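# Lower the oven's glass door fully, then let go

## Task

Swing the oven's glass door open until it lies fully down, keep the oven upright on its feet, and finish with neither arm or hand in contact with the oven.

## Robot and tools

ROBOT. Two arms, left_arm and right_arm, each ending in a two-finger gripper. Calibrated base poses in the scene frame: left_arm at (+0.016, +0.259, 0) m, quat_wxyz (+1.000, 0, 0, +0.016); right_arm at (+0.024, -0.322, 0) m, quat_wxyz (+1.000, 0, 0, -0.020). A two-camera stand is fixed to the floor behind the arms. Loose objects may get a brief push from outside. Anything ending up off the table means failure.

FRAMES. Scene frame: origin at table-top height, halfway between the nominal bases; +z up, +x out over the table, left_arm on the +y side (arm names do not match image sides). Each arm reports its hand pose, velocities and targets in its own base frame. The table and fixed cameras use the scene frame. Offsets in commands run along the current Hand target's own axes. Gripper axes: fingers point along +z, and they spread along y. end_effector_position is the spot between the pads, just under 1 cm behind the tips. Reported positions and orientations can be a few cm off, worse at long reach.

execute_actions(actions, cameras). actions is a list of actions; each action is a table of up to 15 rows, one row per 1/30 s step, and a table shorter than 15 repeats its final row. Each row holds 14 numbers in [-1, 1]: dx, dy, dz, rx, ry, rz, opening for left_arm, then the same seven for right_arm, always all 14. dx..rz are an offset, not a pose: every row is measured from that arm's Hand target as it stood when the action began, not from the previous row, so the same offset sent again moves further. Scale: 1.0 = 0.6 m for dx, dy, dz, and 180 degrees for the rotation vector rx, ry, rz. opening is absolute: +1 fully open (about 87 mm between pads), +0.5 about 69, 0 about 43, -0.5 about 18, -1 closed. Sending six zeros re-asks for the Hand target; a 0 opening is a real command, so resend the present opening to leave fingers alone. cameras: list of names, ["all"], or []; images come only when asked or when actions is empty. An unknown name voids the call.

move(target, speed, blend, opening_speed, blocking, cameras). target is one 14-number row as above, or a list of up to 15 such rows; every row is an offset from the same starting Hand targets, not from the previous row. Paths are straight, end together, take at least 0.5 s and are cut off at 10 s total. speed: m/s, 0.002 to 2.9, default 0.25 (turning up to twice that in rad/s), one number or one per target. blend: metres of corner rounding per target; 0 stops at each. opening_speed: change per second on the -1..+1 scale, at least 0.2. blocking=false returns after about 0.5 s while the move continues. Paths do not avoid obstacles or the other arm; grippers lag and overshoot speed, especially with a nearly straight arm. The result adds a move: line naming how it ended (done, off_target, moving, held, fault) and any limits (paced = pose clipped, held = steps withheld). done means at rest within 10 mm and 2 degrees; it says nothing about contact.

wait(seconds 0 to 10): scene runs, arms hold. stop(): brakes a running move. zoom_image(camera, region=[x0, y0, x1, y1] in pixels, origin top-left, at most 504 by 504) on cam_high, cam_low, cam_left_wrist or cam_right_wrist from the latest images. finished_scene(scene: integer 1 to 3) ends the scene for good; make no further call in that reply.

RESULTS. Hand target is the last commanded pose after clipping; grippers often rest short of it, and waiting will not close the gap, so resend or add the missing offset. Tool commands shows current gripper commands. grip_measured is on the command scale; in Joint positions the last number per arm runs 0 closed to 1 open. Joint velocities may read within noise (omitted if all do). Joint torques include the arm's own weight; entries 1 to 3 wrap at ±28 N m. MOTOR HOT appears near 75 °C; an OVER-TEMPERATURE FAULT at 90 °C folds that arm away for the rest of the scene. Camera images: cam_high and cam_low 504x504, wrist cameras 672x504; wrist views can lag while moving.

MOTION NOTES. Commanded orientation is clipped each step to within 40 degrees of the measured one. Friction and weight can leave the hand low, short or tilted, and tiny moves may fail or drift sideways; check position and tilt after each move and correct. Faster motion hits harder, and aiming farther beyond a contact presses harder; an arm blocked by something keeps pushing until you command it back past its gripper. Avoid routing paths near an arm's own base (it can flip the shoulder); go around. Joint ranges (rad): waist -2.618 to 3.054, shoulder 0 to 3.142, elbow 0 to 3.142 (straight at 2.901), wrist pitch and yaw -1.571 to 1.571, wrist roll -2.094 to 2.094.

AVOID. Collisions or squeezing between the two arms, including one gripper closing on the other's fingers; hard hits on the oven or table; slamming the door or knocking the oven over; letting go of a moving part; wrist-camera cables touching things (counts as touching); long pushes or stretched holds that heat motors; any arm stop or fault.

Each tool is called after "Emit:" by a JSON object that holds its "api" and its "payload", one argument or row to a line.

## Session

Emit:
{"api": "execute_actions", "payload": {
  "actions": []
}}

Scene clock: 0.00 s.
left_arm: end_effector_position=(+0.1828, -0.0887, +0.3245) grip_measured=+1.000 end_effector_quat_wxyz=(+0.497, +0.014, +0.866, -0.049) | right_arm: end_effector_position=(+0.1789, +0.1623, +0.2663) grip_measured=+0.996 end_effector_quat_wxyz=(+0.494, +0.072, +0.804, +0.323)
Joint positions: left_arm=[-0.926 0.885 1.429 -1.243 -0.679 -0.568 1] | right_arm=[0.898 0.547 0.822 -0.609 0.388 0.798 0.998]
Joint velocities: within noise
Joint torques (N m): no reading
Heat: left arm: 27 °C; right arm: 26 °C.
Hand target: left_arm +0.1831, -0.0889, +0.3275; +0.500, +0.012, +0.864, -0.052 | right_arm +0.1799, +0.1633, +0.2746; +0.500, +0.074, +0.797, +0.330
Tool commands: left_gripper/opening=+1.0 right_gripper/opening=+1.0
camera_calibration:
cam_left_wrist: T_world_to_cam=[[-0.0849002, -0.994837, 0.055602, -0.0909706], [-0.984438, 0.0751337, -0.158864, 0.257364], [0.153866, -0.0682242, -0.985734, 0.434369], [0, 0, 0, 1]] pos_world=[0.178801, -0.0802032, 0.474116]
cam_right_wrist: T_world_to_cam=[[0.215999, -0.788247, -0.576204, 0.240745], [-0.962618, -0.0731362, -0.260803, 0.27635], [0.163436, 0.610998, -0.774578, 0.221379], [0, 0, 0, 1]] pos_world=[0.177838, 0.0747159, 0.382266]

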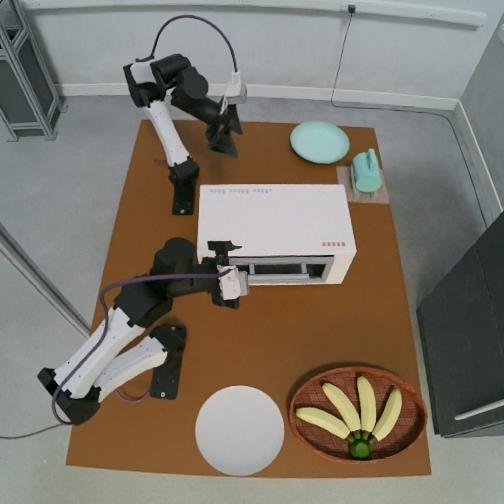

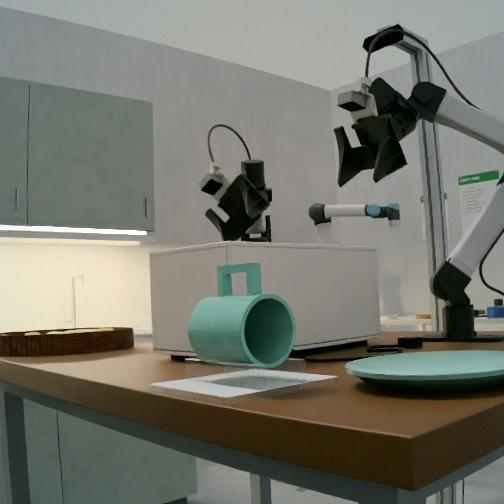

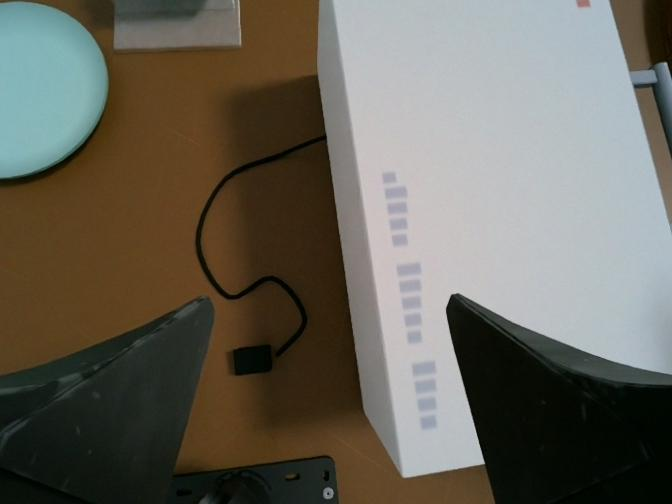

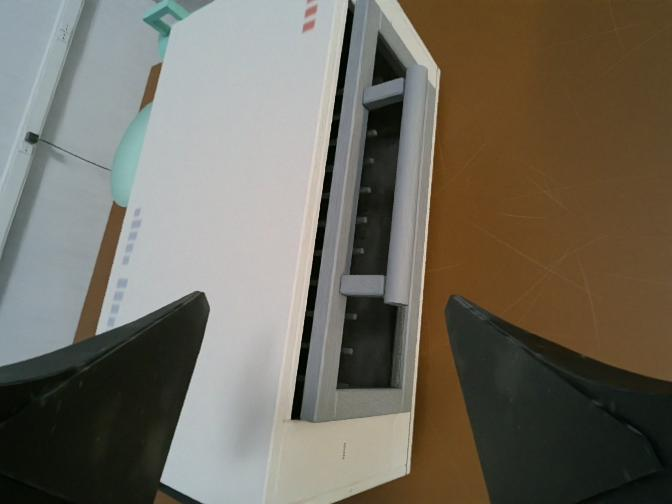

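Emit:
{"api": "zoom_image", "payload": {
  "camera": "cam_right_wrist",
  "region": [220, 0, 504, 504]
}}

Emit:
{"api": "zoom_image", "payload": {
  "camera": "cam_high",
  "region": [180, 170, 370, 310]
}}

Scaled by 1.000.

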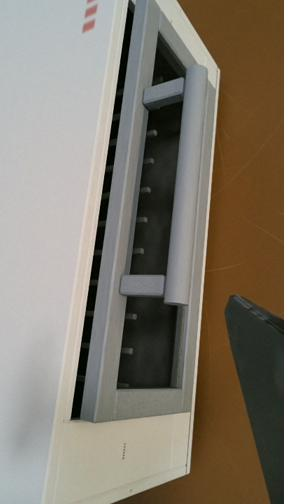

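Scaled by 2.653 from the camera's 504x504 image, which has a finer 720x720 frame.

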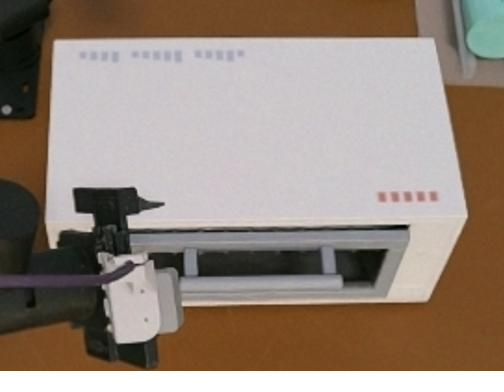

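Emit:
{"api": "move", "payload": {
  "target": [0,0,0,0,0,0,1,-0.024,-0.031,0.175,0.162,0.140,-0.138,-0.1],
  "cameras": ["all"]
}}

Scene clock: 44.00 s.
left_arm: end_effector_position=(+0.1828, -0.0887, +0.3245) grip_measured=+1.000 end_effector_quat_wxyz=(+0.497, +0.014, +0.866, -0.049) | right_arm: end_effector_position=(+0.2736, +0.1907, +0.2365) grip_measured=-0.100 end_effector_quat_wxyz=(+0.329, -0.050, +0.943, +0.018)
Joint positions: left_arm=[-0.926 0.885 1.429 -1.243 -0.679 -0.568 1] | right_arm=[0.746 1.463 1.571 -1.11 0.38 0.528 0.45]
Joint torques (N m): left_arm=[-0.12 0.36 5.23 1.6 -0.13 0.03] | right_arm=[-0.55 -4.93 8.73 1.27 0.35 -0.23]
Heat: left arm: 30 °C; right arm: 28 °C.
Hand target: left_arm +0.1831, -0.0889, +0.3275; +0.500, +0.012, +0.864, -0.052 | right_arm +0.2798, +0.1901, +0.2446; +0.341, -0.047, +0.939, +0.017
Off the commanded pose: left_arm 0.003 m, 1 deg | right_arm 0.010 m, 1 deg.
move: done
camera_calibration:
cam_left_wrist: T_world_to_cam=[[-0.0849002, -0.994837, 0.055602, -0.0909706], [-0.984438, 0.0751337, -0.158864, 0.257364], [0.153866, -0.0682242, -0.985734, 0.434369], [0, 0, 0, 1]] pos_world=[0.178801, -0.0802032, 0.474116]
cam_right_wrist: T_world_to_cam=[[0.122591, -0.99243, 0.00735186, 0.151971], [-0.973758, -0.118847, 0.194091, 0.265998], [-0.191748, -0.0309527, -0.980956, 0.433823], [0, 0, 0, 1]] pos_world=[0.323572, 0.195862, 0.372816]

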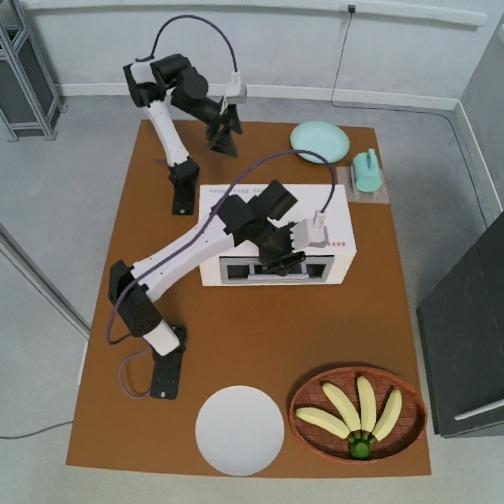

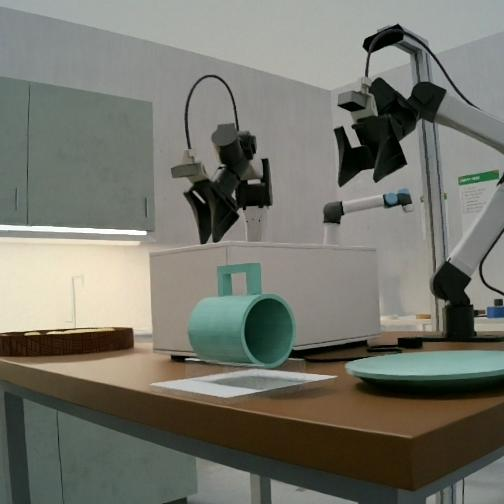

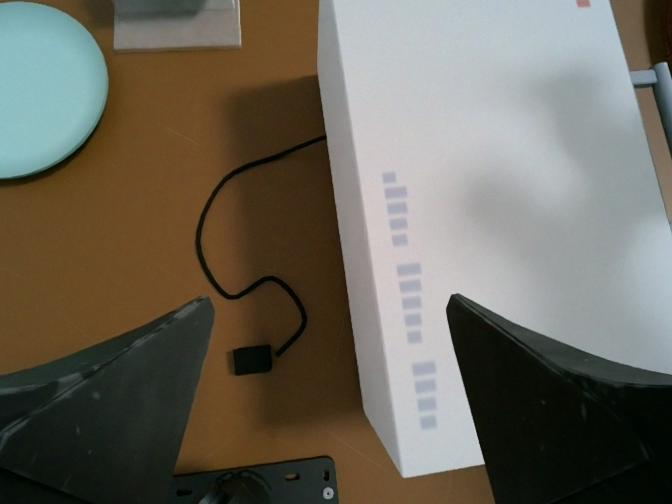

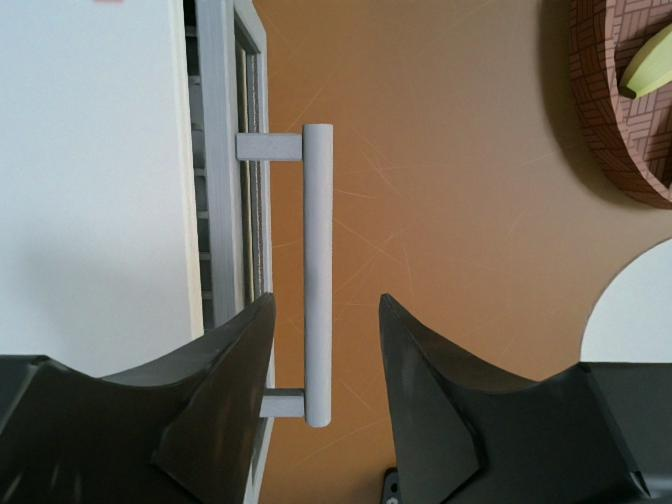

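Emit:
{"api": "move", "payload": {
  "target": [0,0,0,0,0,0,1,0.0696,0.01,0.109,0,0,0,-0.2],
  "cameras": ["cam_right_wrist"],
  "speed": 0.15
}}

Scene clock: 62.93 s.
left_arm: end_effector_position=(+0.1828, -0.0887, +0.3245) grip_measured=+1.000 end_effector_quat_wxyz=(+0.497, +0.014, +0.866, -0.049) | right_arm: end_effector_position=(+0.2835, +0.1976, +0.1612) grip_measured=-0.200 end_effector_quat_wxyz=(+0.326, -0.051, +0.944, +0.013)
Joint positions: left_arm=[-0.926 0.885 1.429 -1.243 -0.679 -0.568 1] | right_arm=[0.742 1.463 1.27 -0.82 0.382 0.524 0.4]
Joint torques (N m): left_arm=[-0.09 0.29 5.14 1.62 -0.13 0.03] | right_arm=[-0.44 -7.24 6.3 1.48 0.33 -0.23]
Heat: left arm: 31 °C; right arm: 31 °C.
Hand target: left_arm +0.1831, -0.0889, +0.3275; +0.500, +0.012, +0.864, -0.052 | right_arm +0.2890, +0.1970, +0.1675; +0.341, -0.047, +0.939, +0.017
Off the commanded pose: left_arm 0.003 m, 1 deg | right_arm 0.009 m, 2 deg.
move: done
camera_calibration:
cam_right_wrist: T_world_to_cam=[[0.121304, -0.99245, 0.018138, 0.156736], [-0.972552, -0.115177, 0.202179, 0.288738], [-0.198563, -0.0421653, -0.979181, 0.365931], [0, 0, 0, 1]] pos_world=[0.334461, 0.204238, 0.297092]
Images, in order (width x height): cam_right_wrist 672x504.

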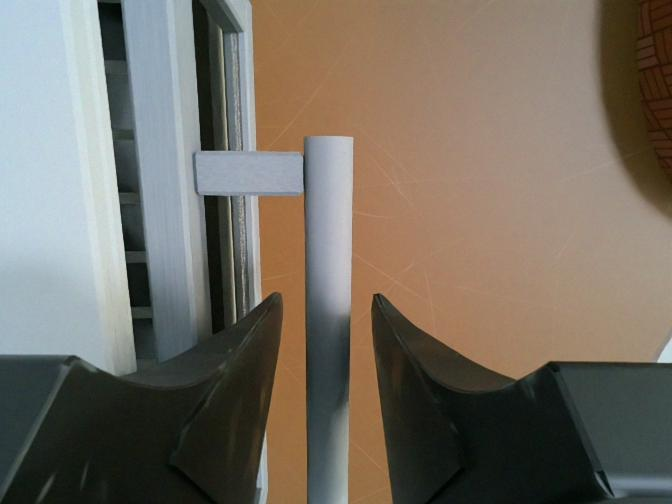

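Emit:
{"api": "move", "payload": {
  "target": [
    [0,0,0,0,0,0,1,0.0128,-0.0717,0.0153,0,0,0,-0.2],
    [0,0,0,0,0,0,1,0.0375,-0.12,0.0447,0,0,0,-0.2],
    [0,0,0,0,0,0,1,0.0663,-0.157,0.0792,0,0,0,-0.2]
  ],
  "cameras": ["cam_high","cam_right_wrist"],
  "speed": 0.1,
  "blend": 0.015
}}

Scene clock: 67.97 s.
left_arm: end_effector_position=(+0.1828, -0.0887, +0.3245) grip_measured=+1.000 end_effector_quat_wxyz=(+0.497, +0.014, +0.866, -0.049) | right_arm: end_effector_position=(+0.2941, +0.1343, +0.1142) grip_measured=-0.200 end_effector_quat_wxyz=(+0.332, -0.054, +0.938, +0.087)
Joint positions: left_arm=[-0.926 0.885 1.429 -1.243 -0.679 -0.568 1] | right_arm=[0.434 1.277 0.898 -0.494 0.078 0.29 0.4]
Joint torques (N m): left_arm=[-0.13 0.36 5.07 1.59 -0.16 0.05] | right_arm=[-1.77 -4.93 4.64 1.3 1.31 -0.64]
Heat: left arm: 31 °C; right arm: 30 °C.
Hand target: left_arm +0.1831, -0.0889, +0.3275; +0.500, +0.012, +0.864, -0.052 | right_arm +0.2984, +0.1032, +0.1057; +0.341, -0.047, +0.939, +0.017
Off the commanded pose: left_arm 0.003 m, 1 deg | right_arm 0.033 m, 8 deg.
move: off_target (right_arm)
camera_calibration:
cam_right_wrist: T_world_to_cam=[[0.175973, -0.977383, -0.117289, 0.0908706], [-0.96573, -0.194499, 0.171862, 0.313332], [-0.190788, 0.083026, -0.978114, 0.300208], [0, 0, 0, 1]] pos_world=[0.34388, 0.124833, 0.250446]
Images, in order (width x height): cam_high 504x504, cam_right_wrist 672x504.

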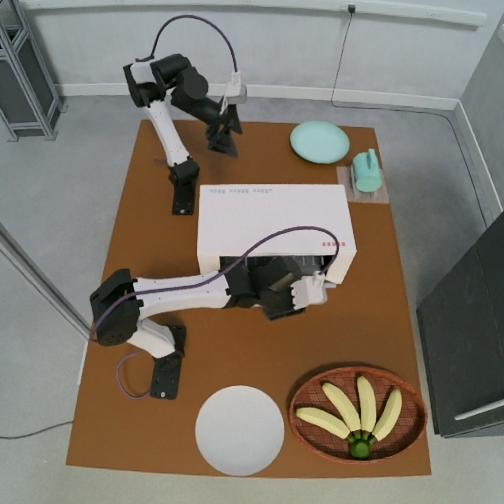

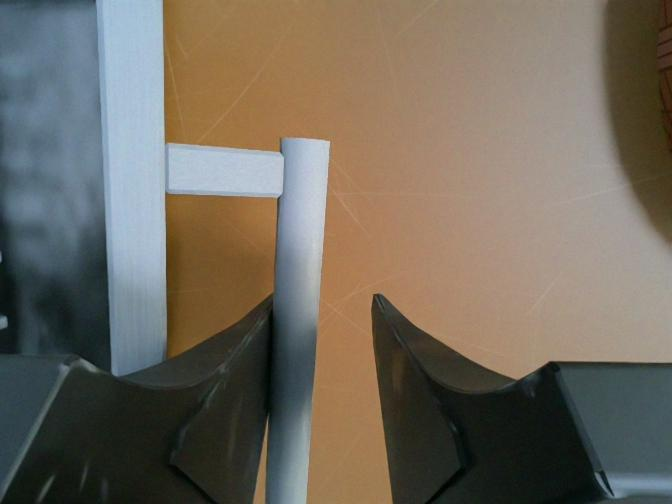

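Emit:
{"api": "move", "payload": {
  "target": [0,0,0,0,0,0,1,0.032,-0.05,0.04,0,0,0,-0.2],
  "cameras": ["cam_high","cam_right_wrist"],
  "speed": 0.1
}}

Scene clock: 72.20 s.
left_arm: end_effector_position=(+0.1828, -0.0887, +0.3245) grip_measured=+1.000 end_effector_quat_wxyz=(+0.497, +0.014, +0.866, -0.049) | right_arm: end_effector_position=(+0.2982, +0.1252, +0.0974) grip_measured=-0.200 end_effector_quat_wxyz=(+0.340, -0.062, +0.928, +0.140)
Joint positions: left_arm=[-0.926 0.885 1.429 -1.243 -0.679 -0.568 1] | right_arm=[0.317 1.255 0.784 -0.352 -0.096 0.221 0.4]
Joint torques (N m): left_arm=[-0.17 0.32 5.18 1.6 -0.16 0.05] | right_arm=[-2.55 -3.79 3.86 1.12 2.09 -0.95]
Heat: left arm: 31 °C; right arm: 30 °C.
Hand target: left_arm +0.1831, -0.0889, +0.3275; +0.500, +0.012, +0.864, -0.052 | right_arm +0.3022, +0.0734, +0.0750; +0.341, -0.047, +0.939, +0.017
Off the commanded pose: left_arm 0.003 m, 1 deg | right_arm 0.057 m, 14 deg.
move: off_target (right_arm)
camera_calibration:
cam_right_wrist: T_world_to_cam=[[0.226875, -0.95147, -0.207926, 0.0697478], [-0.956835, -0.257573, 0.134621, 0.327238], [-0.181644, 0.168408, -0.968836, 0.270946], [0, 0, 0, 1]] pos_world=[0.346504, 0.105021, 0.232952]
Images, in order (width x height): cam_high 504x504, cam_right_wrist 672x504.

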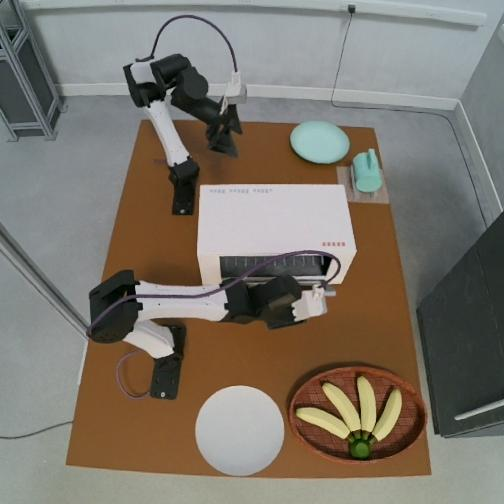

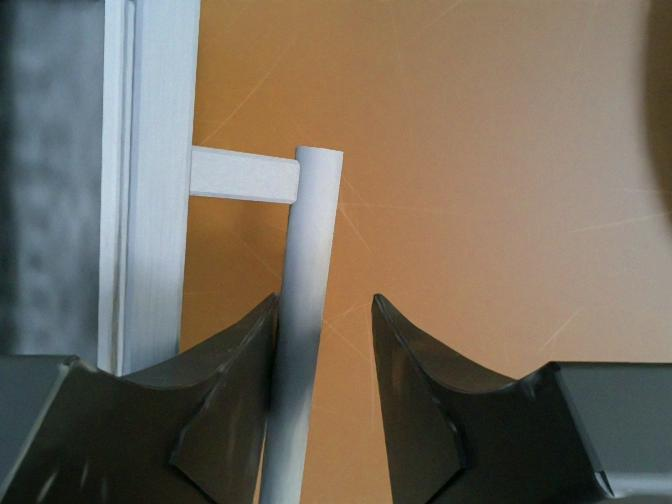

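Emit:
{"api": "move", "payload": {
  "target": [
    [0,0,0,0,0,0,1,-0.0375,0.0917,-0.0447,0,0,0,-0.2],
    [0,0,0,0,0,0,1,-0.16,0.1,-0.191,0,0,0,-0.2],
    [0,0,0,0,0,0,1,-0.16,0.158,-0.191,0,0,0,-1]
  ],
  "cameras": ["all"],
  "speed": 0.15,
  "blend": 0.01
}}

Scene clock: 83.57 s.
left_arm: end_effector_position=(+0.1828, -0.0887, +0.3245) grip_measured=+1.000 end_effector_quat_wxyz=(+0.497, +0.014, +0.866, -0.049) | right_arm: end_effector_position=(+0.2873, +0.1652, +0.2156) grip_measured=-1.000 end_effector_quat_wxyz=(+0.329, -0.057, +0.943, +0.014)
Joint positions: left_arm=[-0.926 0.885 1.429 -1.243 -0.679 -0.568 1] | right_arm=[0.643 1.414 1.438 -0.998 0.326 0.422 0]
Joint torques (N m): left_arm=[-0.2 0.4 5.15 1.62 -0.13 0.05] | right_arm=[0.24 -4.72 8.94 1.33 0.33 0]
Heat: left arm: 31 °C; right arm: 30 °C.
Hand target: left_arm +0.1831, -0.0889, +0.3275; +0.500, +0.012, +0.864, -0.052 | right_arm +0.2927, +0.1678, +0.2243; +0.341, -0.047, +0.939, +0.017
Off the commanded pose: left_arm 0.003 m, 1 deg | right_arm 0.011 m, 2 deg.
move: off_target (right_arm); target 3's new opening was sent with right_arm's hand 0.011 m and 2 deg from that target
camera_calibration:
cam_left_wrist: T_world_to_cam=[[-0.0849002, -0.994837, 0.055602, -0.0909706], [-0.984438, 0.0751337, -0.158864, 0.257364], [0.153866, -0.0682242, -0.985734, 0.434369], [0, 0, 0, 1]] pos_world=[0.178801, -0.0802032, 0.474116]
cam_right_wrist: T_world_to_cam=[[0.132827, -0.990919, 0.0209104, 0.11902], [-0.972362, -0.126194, 0.196435, 0.280627], [-0.192012, -0.0464244, -0.980294, 0.417637], [0, 0, 0, 1]] pos_world=[0.337254, 0.172741, 0.351793]

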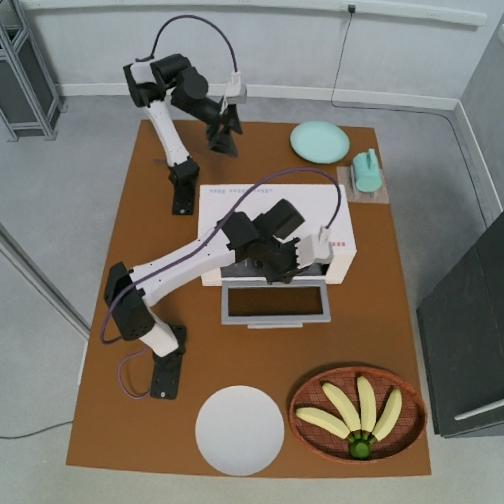

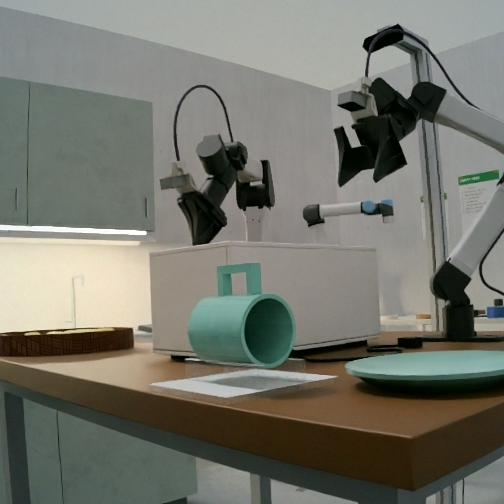

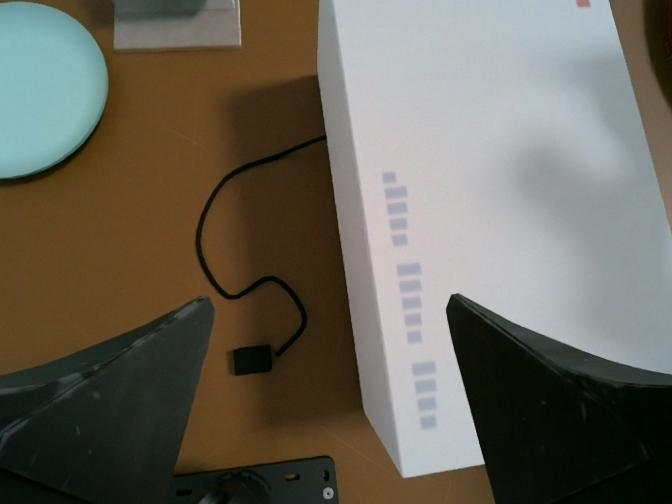

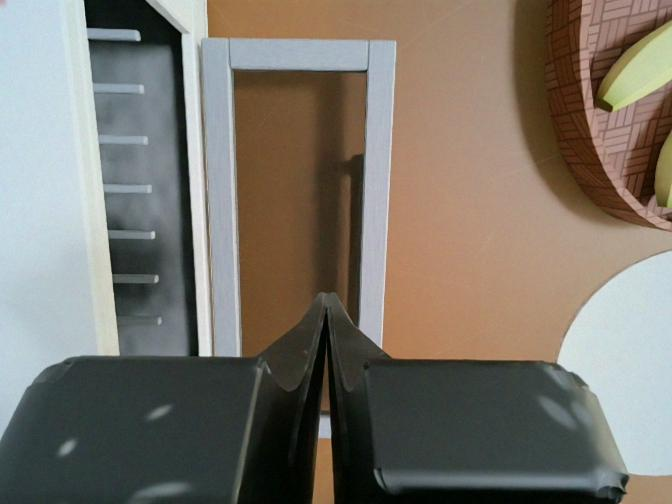

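Emit:
{"api": "move", "payload": {
  "target": [
    [0,0,0,0,0,0,1,0.096,-0.05,0.115,0,0,0,-1],
    [0,0,0,0,0,0,1,0.182,-0.05,0.217,0,0,0,-1]
  ],
  "cameras": ["all"],
  "speed": [0.2,0.08],
  "blend": 0.02
}}

Scene clock: 93.87 s.
left_arm: end_effector_position=(+0.1828, -0.0887, +0.3245) grip_measured=+1.000 end_effector_quat_wxyz=(+0.497, +0.014, +0.866, -0.049) | right_arm: end_effector_position=(+0.3033, +0.1437, +0.0712) grip_measured=-1.000 end_effector_quat_wxyz=(+0.366, -0.042, +0.929, +0.028)
Joint positions: left_arm=[-0.926 0.885 1.429 -1.243 -0.679 -0.568 1] | right_arm=[0.55 1.37 0.774 -0.27 0.288 0.353 0]
Joint torques (N m): left_arm=[-0.14 0.35 5.23 1.6 -0.13 0.05] | right_arm=[-0.57 -2.58 4.56 1.29 0.06 -0.18]
Heat: left arm: 32 °C; right arm: 30 °C.
Hand target: left_arm +0.1831, -0.0889, +0.3275; +0.500, +0.012, +0.864, -0.052 | right_arm +0.2956, +0.1379, +0.0545; +0.341, -0.047, +0.939, +0.017
Off the commanded pose: left_arm 0.003 m, 1 deg | right_arm 0.020 m, 3 deg.
move: off_target (right_arm)
camera_calibration:
cam_left_wrist: T_world_to_cam=[[-0.0849002, -0.994837, 0.055602, -0.0909706], [-0.984438, 0.0751337, -0.158864, 0.257364], [0.153866, -0.0682242, -0.985734, 0.434369], [0, 0, 0, 1]] pos_world=[0.178801, -0.0802032, 0.474116]
cam_right_wrist: T_world_to_cam=[[0.114348, -0.993389, -0.0101666, 0.106817], [-0.986664, -0.114756, 0.115432, 0.330314], [-0.115835, -0.00316839, -0.993263, 0.249846], [0, 0, 0, 1]] pos_world=[0.342635, 0.144807, 0.21112]

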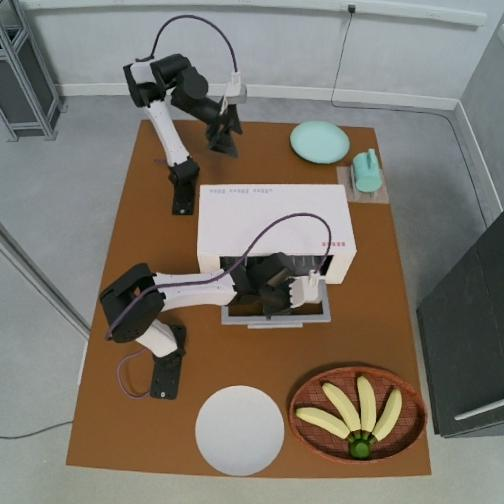

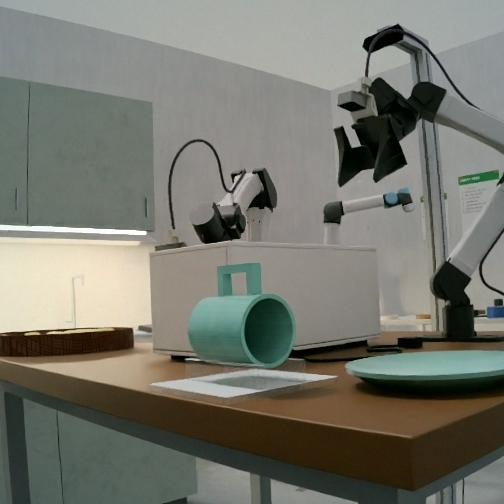

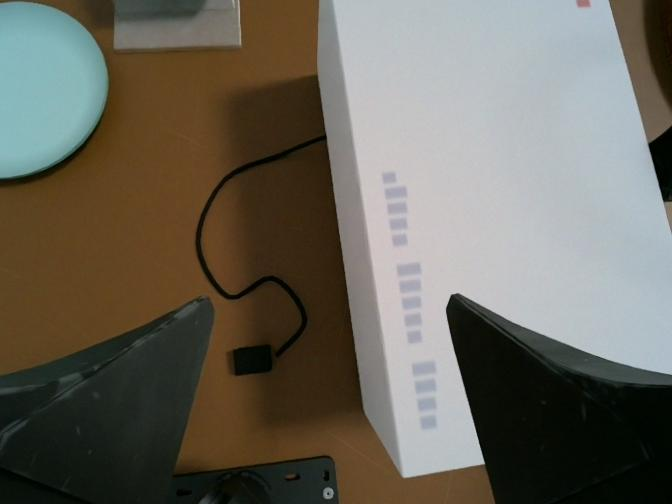

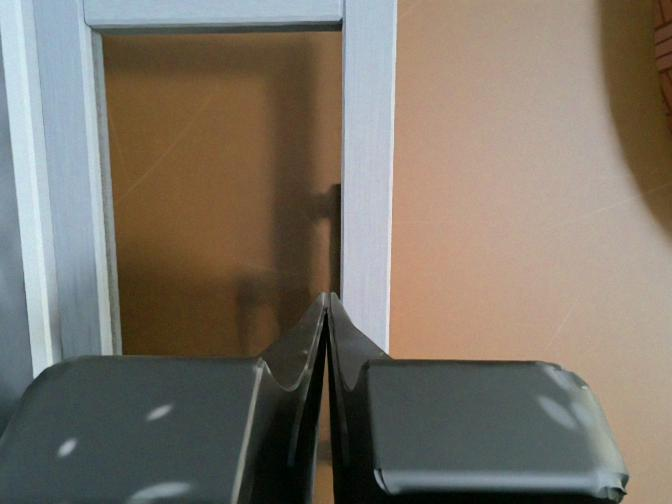

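Emit:
{"api": "move", "payload": {
  "target": [0,0,0,0,0,0,1,0.03,0,0.036,0,0,0,-1],
  "speed": 0.08
}}

Scene clock: 96.83 s.
left_arm: end_effector_position=(+0.1828, -0.0887, +0.3245) grip_measured=+1.000 end_effector_quat_wxyz=(+0.497, +0.014, +0.866, -0.049) | right_arm: end_effector_position=(+0.3222, +0.1550, +0.0691) grip_measured=-1.000 end_effector_quat_wxyz=(+0.411, -0.032, +0.910, +0.052)
Joint positions: left_arm=[-0.926 0.885 1.429 -1.243 -0.679 -0.568 1] | right_arm=[0.55 1.399 0.721 -0.077 0.29 0.353 0]
Joint torques (N m): left_arm=[-0.24 0.34 5.2 1.61 -0.15 0.05] | right_arm=[-0.72 -0.9 2.63 0.63 0.03 -0.21]
Heat: left arm: 32 °C; right arm: 30 °C.
Hand target: left_arm +0.1831, -0.0889, +0.3275; +0.500, +0.012, +0.864, -0.052 | right_arm +0.2956, +0.1379, +0.0264; +0.341, -0.047, +0.939, +0.017
Off the commanded pose: left_arm 0.003 m, 1 deg | right_arm 0.053 m, 10 deg.
move: off_target (right_arm)

Stopped hard; it's at the limit. Retreat upward.

Emit:
{"api": "move", "payload": {
  "target": [
    [0,0,0,0,0,0,1,-0.075,-0.02,-0.09,0,0,0,-1],
    [0,0,0,0,0,0,1,-0.235,-0.02,-0.281,0,0,0,-1]
  ],
  "speed": [0.12,0.25],
  "blend": 0.02,
  "cameras": ["cam_high","cam_right_wrist"]
}}

Scene clock: 101.10 s.
left_arm: end_effector_position=(+0.1828, -0.0887, +0.3245) grip_measured=+1.000 end_effector_quat_wxyz=(+0.497, +0.014, +0.866, -0.049) | right_arm: end_effector_position=(+0.2923, +0.1267, +0.2402) grip_measured=-1.000 end_effector_quat_wxyz=(+0.333, -0.049, +0.942, +0.018)
Joint positions: left_arm=[-0.926 0.885 1.429 -1.243 -0.679 -0.568 1] | right_arm=[0.503 1.363 1.49 -1.057 0.245 0.318 0]
Joint torques (N m): left_arm=[-0.24 0.39 5.11 1.61 -0.13 0.05] | right_arm=[-0.34 -4.23 8.06 1.38 0.21 -0.2]
Heat: left arm: 32 °C; right arm: 30 °C.
Hand target: left_arm +0.1831, -0.0889, +0.3275; +0.500, +0.012, +0.864, -0.052 | right_arm +0.2968, +0.1260, +0.2462; +0.341, -0.047, +0.939, +0.017
Off the commanded pose: left_arm 0.003 m, 1 deg | right_arm 0.008 m, 1 deg.
move: done
camera_calibration:
cam_right_wrist: T_world_to_cam=[[0.120519, -0.992685, 0.00725684, 0.0868323], [-0.975291, -0.117037, 0.187375, 0.27764], [-0.185155, -0.0296597, -0.982262, 0.437333], [0, 0, 0, 1]] pos_world=[0.341289, 0.131662, 0.376923]
Images, in order (width x height): cam_high 504x504, cam_right_wrist 672x504.

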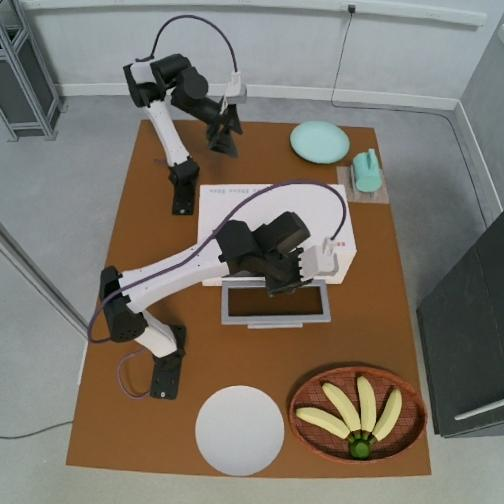

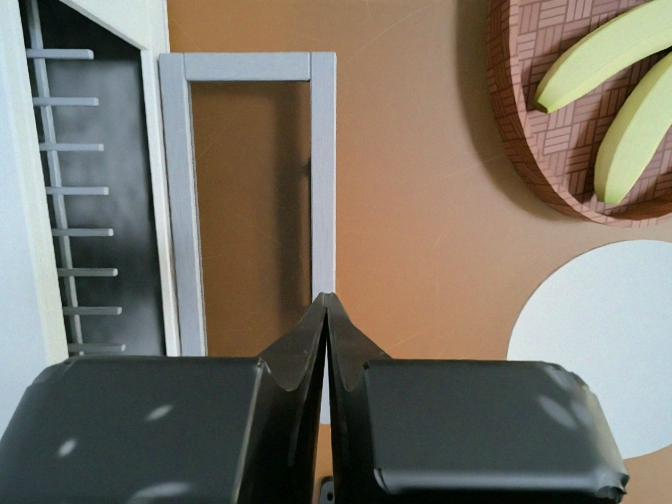

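Open, clear.

Emit:
{"api": "finished_scene", "payload": {
  "scene": 2
}}

The scene is finished: the task was done.


## Next scene

The same job, from a new start.

Emit:
{"api": "execute_actions", "payload": {
  "actions": []
}}

Emit:
{"api": "zoom_image", "payload": {
  "camera": "cam_high",
  "region": [150, 150, 400, 400]
}}

Scene clock: 0.00 s.
left_arm: end_effector_position=(+0.3147, -0.0680, +0.2614) grip_measured=+1.000 end_effector_quat_wxyz=(+0.453, +0.141, +0.879, +0.041) | right_arm: end_effector_position=(+0.1952, +0.1374, +0.3094) grip_measured=+0.996 end_effector_quat_wxyz=(+0.445, -0.124, +0.867, +0.184)
Joint positions: left_arm=[-0.344 1.149 1.261 -0.756 -0.223 0.085 1] | right_arm=[0.612 0.887 1.329 -1.008 0.066 0.293 0.998]
Joint velocities: within noise
Joint torques (N m): no reading
Heat: left arm: 27 °C; right arm: 25 °C.
Hand target: left_arm +0.3152, -0.0682, +0.2664; +0.460, +0.139, +0.876, +0.040 | right_arm +0.1968, +0.1385, +0.3169; +0.456, -0.122, +0.861, +0.189
Tool commands: left_gripper/opening=+1.0 right_gripper/opening=+1.0
camera_calibration:
cam_left_wrist: T_world_to_cam=[[-0.22339, -0.950942, -0.214024, 0.0614029], [-0.970607, 0.237188, -0.0407814, 0.351445], [0.0895448, 0.198624, -0.975977, 0.38913], [0, 0, 0, 1]] pos_world=[0.319988, -0.102258, 0.407256]
cam_right_wrist: T_world_to_cam=[[0.391609, -0.899114, -0.195543, 0.105646], [-0.919338, -0.373508, -0.123731, 0.291796], [0.038211, 0.228225, -0.972858, 0.405693], [0, 0, 0, 1]] pos_world=[0.211385, 0.111387, 0.451445]

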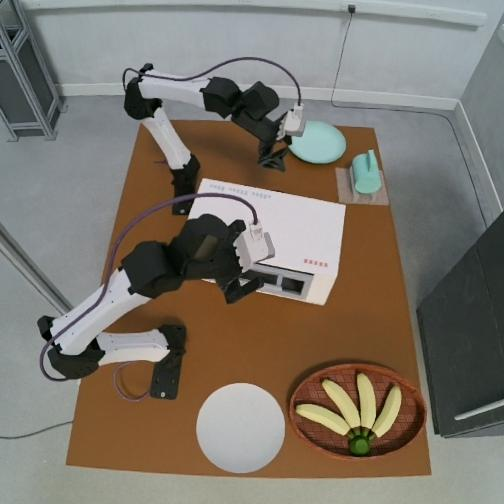

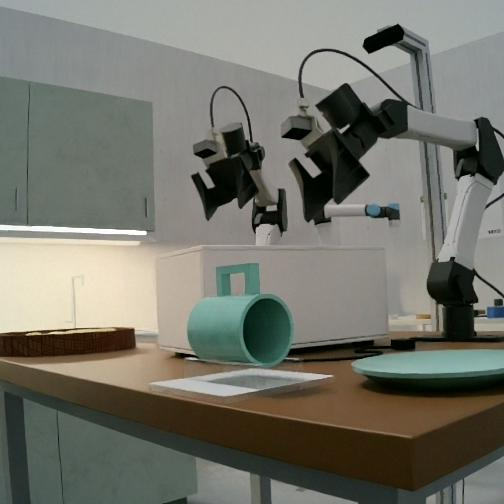

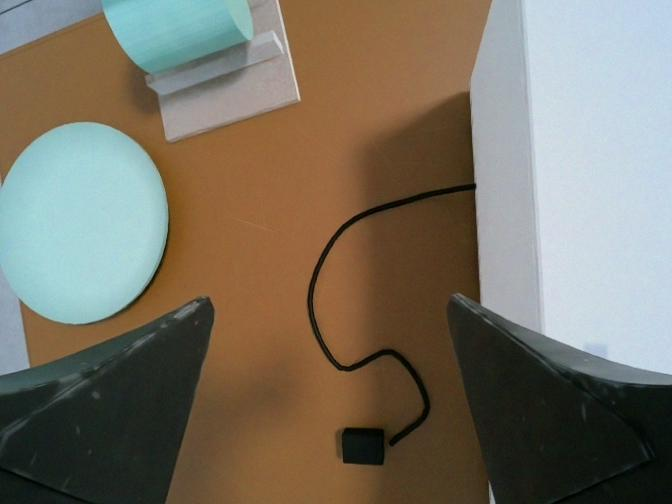

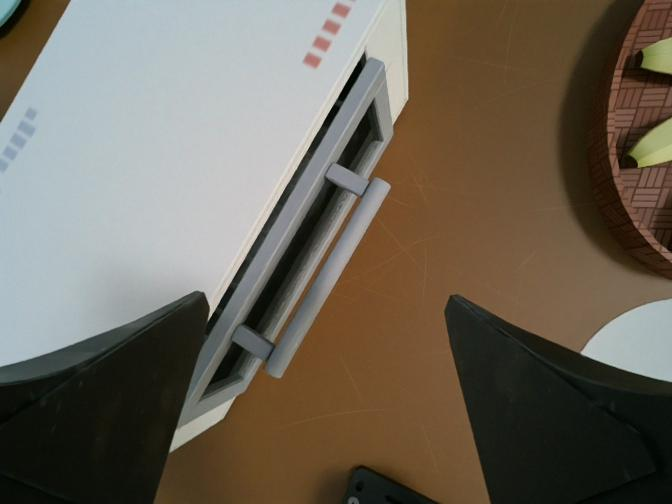

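Scaled by 2.016 from the camera's 504x504 image, which has a finer 720x720 frame.

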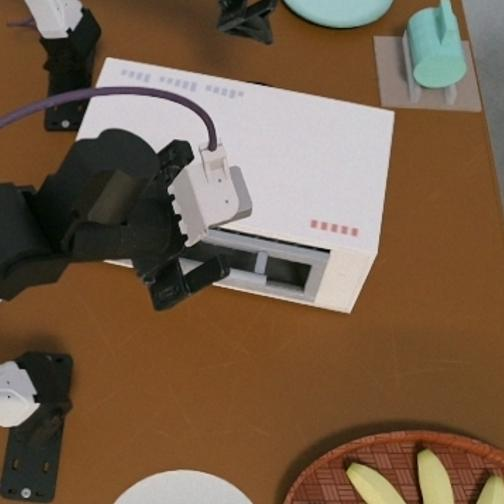

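Emit:
{"api": "move", "payload": {
  "target": [0,0,0,0,0,0,1,0.07,0,0.127,0.165,0.082,0.053,-0.2],
  "cameras": ["cam_right_wrist"]
}}

Scene clock: 10.77 s.
left_arm: end_effector_position=(+0.3147, -0.0680, +0.2614) grip_measured=+1.000 end_effector_quat_wxyz=(+0.453, +0.141, +0.879, +0.041) | right_arm: end_effector_position=(+0.2262, +0.1666, +0.2352) grip_measured=-0.200 end_effector_quat_wxyz=(+0.330, +0.038, +0.943, -0.023)
Joint positions: left_arm=[-0.344 1.149 1.261 -0.756 -0.223 0.085 1] | right_arm=[0.867 1.368 1.509 -1.29 0.544 0.829 0.4]
Joint torques (N m): left_arm=[-0.13 -3.07 6.72 1.8 0.05 0.02] | right_arm=[0.69 -3.71 8.43 1.01 0.48 0.02]
Heat: left arm: 28 °C; right arm: 27 °C.
Hand target: left_arm +0.3152, -0.0682, +0.2664; +0.460, +0.139, +0.876, +0.040 | right_arm +0.2298, +0.1701, +0.2429; +0.342, +0.046, +0.939, -0.017
Off the commanded pose: left_arm 0.005 m, 1 deg | right_arm 0.009 m, 2 deg.
move: done
camera_calibration:
cam_right_wrist: T_world_to_cam=[[-0.0707772, -0.99712, 0.0272583, 0.173703], [-0.978463, 0.0747133, 0.192426, 0.1864], [-0.193908, -0.0130519, -0.980933, 0.420304], [0, 0, 0, 1]] pos_world=[0.27618, 0.164762, 0.371687]
Images, in order (width x height): cam_right_wrist 672x504.

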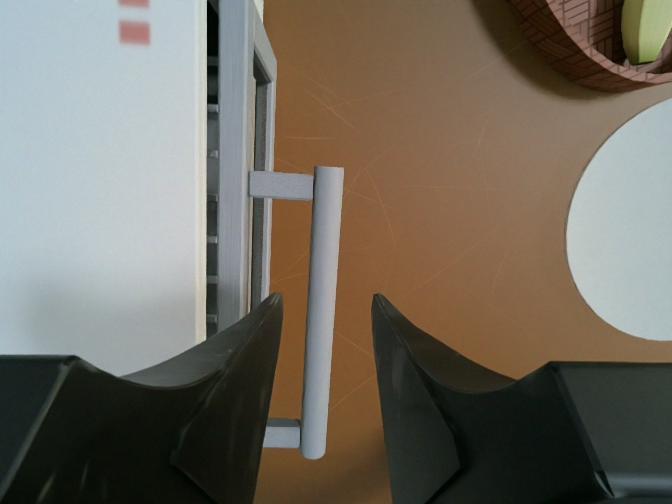

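Emit:
{"api": "move", "payload": {
  "target": [
    [0,0,0,0,0,0,1,0.067,0.0083,0.111,0,0,0,-0.2],
    [0,0,0,0,0,0,1,0.080,-0.063,0.126,0,0,0,-0.2],
    [0,0,0,0,0,0,1,0.1045,-0.112,0.156,0,0,0,-0.2],
    [0,0,0,0,0,0,1,0.133,-0.149,0.190,0,0,0,-0.2]
  ],
  "cameras": ["cam_high","cam_right_wrist"],
  "speed": [0.15,0.1,0.1,0.1],
  "blend": [0.004,0.015,0.015,0]
}}

Scene clock: 20.63 s.
left_arm: end_effector_position=(+0.3147, -0.0680, +0.2614) grip_measured=+1.000 end_effector_quat_wxyz=(+0.453, +0.141, +0.879, +0.041) | right_arm: end_effector_position=(+0.2326, +0.1044, +0.1138) grip_measured=-0.200 end_effector_quat_wxyz=(+0.339, +0.044, +0.939, +0.040)
Joint positions: left_arm=[-0.344 1.149 1.261 -0.756 -0.223 0.085 1] | right_arm=[0.545 1.018 0.761 -0.674 0.299 0.54 0.4]
Joint torques (N m): left_arm=[-0.14 -3.08 6.61 1.79 0.06 0] | right_arm=[-1.47 -1.7 4.63 1.14 1.09 -0.5]
Heat: left arm: 30 °C; right arm: 28 °C.
Hand target: left_arm +0.3152, -0.0682, +0.2664; +0.460, +0.139, +0.876, +0.040 | right_arm +0.2331, +0.0799, +0.1043; +0.342, +0.046, +0.939, -0.017
Off the commanded pose: left_arm 0.005 m, 1 deg | right_arm 0.026 m, 7 deg.
move: off_target (right_arm)
camera_calibration:
cam_right_wrist: T_world_to_cam=[[-0.0399742, -0.994699, -0.0947462, 0.121941], [-0.984584, 0.0230526, 0.173385, 0.229657], [-0.170281, 0.100216, -0.980286, 0.284172], [0, 0, 0, 1]] pos_world=[0.279381, 0.0875216, 0.250305]
Images, in order (width x height): cam_high 504x504, cam_right_wrist 672x504.

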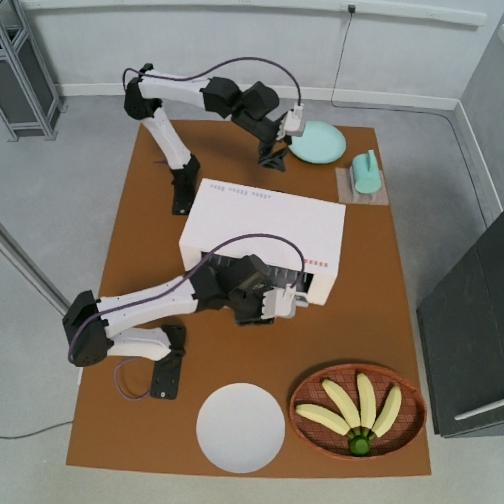

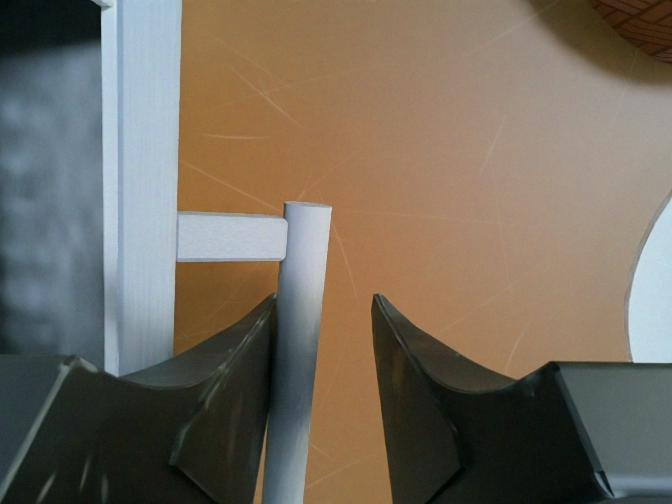

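Emit:
{"api": "move", "payload": {
  "target": [
    [0,0,0,0,0,0,1,-0.0214,0.05,-0.0255,0,0,0,-0.2],
    [0,0,0,0,0,0,1,-0.139,0.06,-0.166,0,0,0,-0.2],
    [0,0,0,0,0,0,1,-0.139,0.16,-0.166,0,0,0,-1]
  ],
  "cameras": ["cam_high","cam_right_wrist"],
  "speed": [0.1,0.15,0.2],
  "blend": [0.008,0.01,0]
}}

Scene clock: 25.87 s.
left_arm: end_effector_position=(+0.3147, -0.0680, +0.2614) grip_measured=+1.000 end_effector_quat_wxyz=(+0.453, +0.141, +0.879, +0.041) | right_arm: end_effector_position=(+0.2380, +0.1725, +0.2261) grip_measured=-1.000 end_effector_quat_wxyz=(+0.330, +0.037, +0.943, -0.023)
Joint positions: left_arm=[-0.344 1.149 1.261 -0.756 -0.223 0.085 1] | right_arm=[0.844 1.396 1.491 -1.232 0.533 0.803 0]
Joint velocities: left_arm=[-0.046 -0.007 0.002 -0.007 -0.007 0.007 0] | right_arm=[within noise]
Joint torques (N m): left_arm=[-0.16 -3.07 6.68 1.8 0.04 0.02] | right_arm=[0.42 -4.3 8.55 1.04 0.47 0.02]
Heat: left arm: 30 °C; right arm: 28 °C.
Hand target: left_arm +0.3152, -0.0682, +0.2664; +0.460, +0.139, +0.876, +0.040 | right_arm +0.2424, +0.1755, +0.2341; +0.342, +0.046, +0.939, -0.017
Off the commanded pose: left_arm 0.005 m, 1 deg | right_arm 0.010 m, 2 deg.
move: done
camera_calibration:
cam_right_wrist: T_world_to_cam=[[-0.0681984, -0.997283, 0.0278352, 0.179962], [-0.97845, 0.0723088, 0.19341, 0.199501], [-0.194897, -0.0140451, -0.980723, 0.414062], [0, 0, 0, 1]] pos_world=[0.288174, 0.170863, 0.362485]
Images, in order (width x height): cam_high 504x504, cam_right_wrist 672x504.

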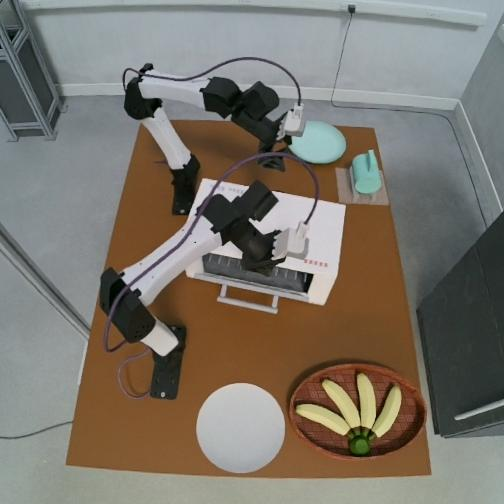

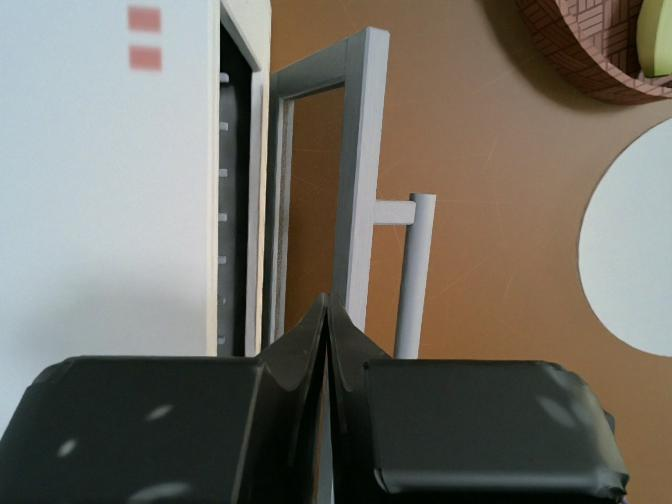

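Emit:
{"api": "move", "payload": {
  "target": [
    [0,0,0,0,0,0,1,0.033,0.0225,0.0396,0,0,0,-1],
    [0,0,0,0,0,0,1,0.078,-0.071,0.093,0,0,0,-1],
    [0,0,0,0,0,0,1,0.111,-0.108,0.133,0,0,0,-1],
    [0,0,0,0,0,0,1,0.148,-0.13,0.176,0,0,0,-1],
    [0,0,0,0,0,0,1,0.188,-0.133,0.225,0,0,0,-1]
  ],
  "cameras": ["cam_high","cam_right_wrist"],
  "speed": 0.1,
  "blend": 0.01
}}

Scene clock: 44.50 s.
left_arm: end_effector_position=(+0.3147, -0.0680, +0.2614) grip_measured=+1.000 end_effector_quat_wxyz=(+0.453, +0.141, +0.879, +0.041) | right_arm: end_effector_position=(+0.2434, +0.0996, +0.0738) grip_measured=-1.000 end_effector_quat_wxyz=(+0.367, +0.054, +0.929, -0.010)
Joint positions: left_arm=[-0.344 1.149 1.261 -0.756 -0.223 0.085 1] | right_arm=[0.601 1.091 0.622 -0.476 0.447 0.57 0]
Joint torques (N m): left_arm=[-0.08 -3.07 6.63 1.77 0.06 0.01] | right_arm=[-0.7 -0.81 4.29 1.2 -0.03 -0.18]
Heat: left arm: 32 °C; right arm: 30 °C.
Hand target: left_arm +0.3152, -0.0682, +0.2664; +0.460, +0.139, +0.876, +0.040 | right_arm +0.2348, +0.0959, +0.0583; +0.342, +0.046, +0.939, -0.017
Off the commanded pose: left_arm 0.005 m, 1 deg | right_arm 0.018 m, 3 deg.
move: off_target (right_arm)
camera_calibration:
cam_right_wrist: T_world_to_cam=[[-0.0910594, -0.995789, -0.0106269, 0.120085], [-0.989191, 0.0892142, 0.11637, 0.246103], [-0.114932, 0.0211086, -0.993149, 0.242645], [0, 0, 0, 1]] pos_world=[0.282265, 0.0925018, 0.213619]
Images, in order (width x height): cam_high 504x504, cam_right_wrist 672x504.

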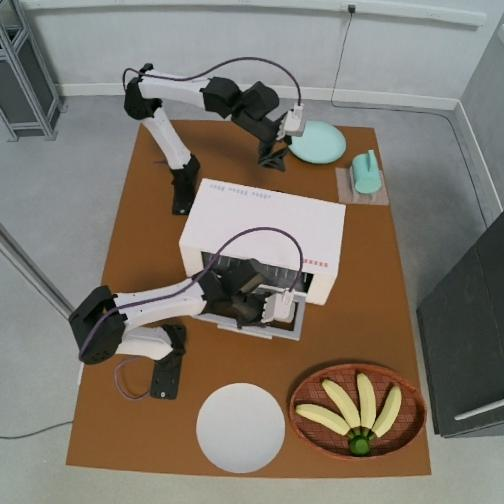

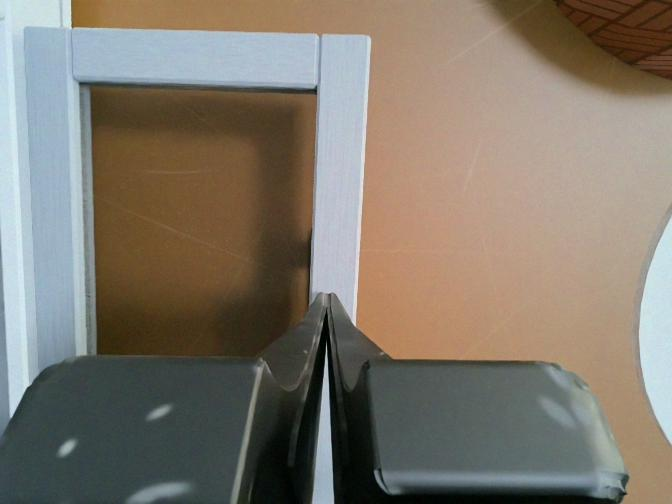

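Emit:
{"api": "move", "payload": {
  "target": [
    [0,0,0,0,0,0,1,0.03,0,0.036,0,0,0,-1],
    [0,0,0,0,0,0,1,-0.075,-0.01,-0.09,0,0,0,-1],
    [0,0,0,0,0,0,1,-0.19,-0.02,-0.227,0,0,0,-1]
  ],
  "speed": [0.1,0.12,0.25],
  "blend": [0,0.02,0],
  "cameras": ["cam_high","cam_right_wrist"]
}}

Scene clock: 49.83 s.
left_arm: end_effector_position=(+0.3147, -0.0680, +0.2614) grip_measured=+1.000 end_effector_quat_wxyz=(+0.453, +0.141, +0.879, +0.041) | right_arm: end_effector_position=(+0.2304, +0.0826, +0.2304) grip_measured=-1.000 end_effector_quat_wxyz=(+0.337, +0.048, +0.940, -0.023)
Joint positions: left_arm=[-0.344 1.149 1.261 -0.756 -0.223 0.085 1] | right_arm=[0.55 1.128 1.305 -1.174 0.406 0.53 0]
Joint torques (N m): left_arm=[-0.12 -3.12 6.68 1.79 0.04 0] | right_arm=[-0.49 -2.03 8.02 1.31 0.12 -0.22]
Heat: left arm: 32 °C; right arm: 30 °C.
Hand target: left_arm +0.3152, -0.0682, +0.2664; +0.460, +0.139, +0.876, +0.040 | right_arm +0.2335, +0.0842, +0.2360; +0.342, +0.046, +0.939, -0.017
Off the commanded pose: left_arm 0.005 m, 1 deg | right_arm 0.007 m, 1 deg.
move: done
camera_calibration:
cam_right_wrist: T_world_to_cam=[[-0.0887886, -0.995837, 0.0206354, 0.0959346], [-0.97997, 0.0910441, 0.177117, 0.20025], [-0.178258, -0.00449615, -0.983973, 0.411656], [0, 0, 0, 1]] pos_world=[0.278138, 0.0791544, 0.367611]
Images, in order (width x height): cam_high 504x504, cam_right_wrist 672x504.

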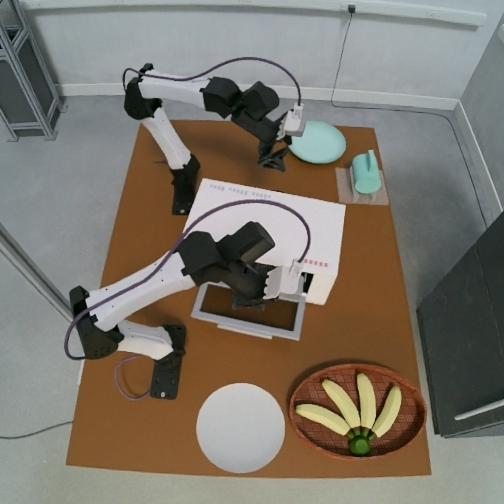

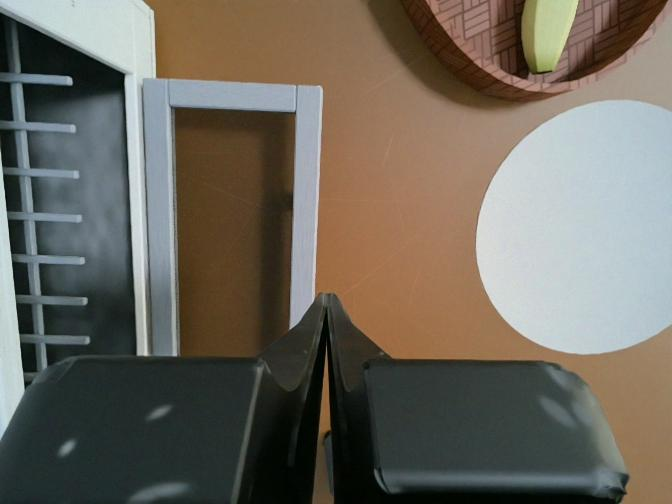

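Emit:
{"api": "finished_scene", "payload": {
  "scene": 3
}}

The scene is finished: the task was done.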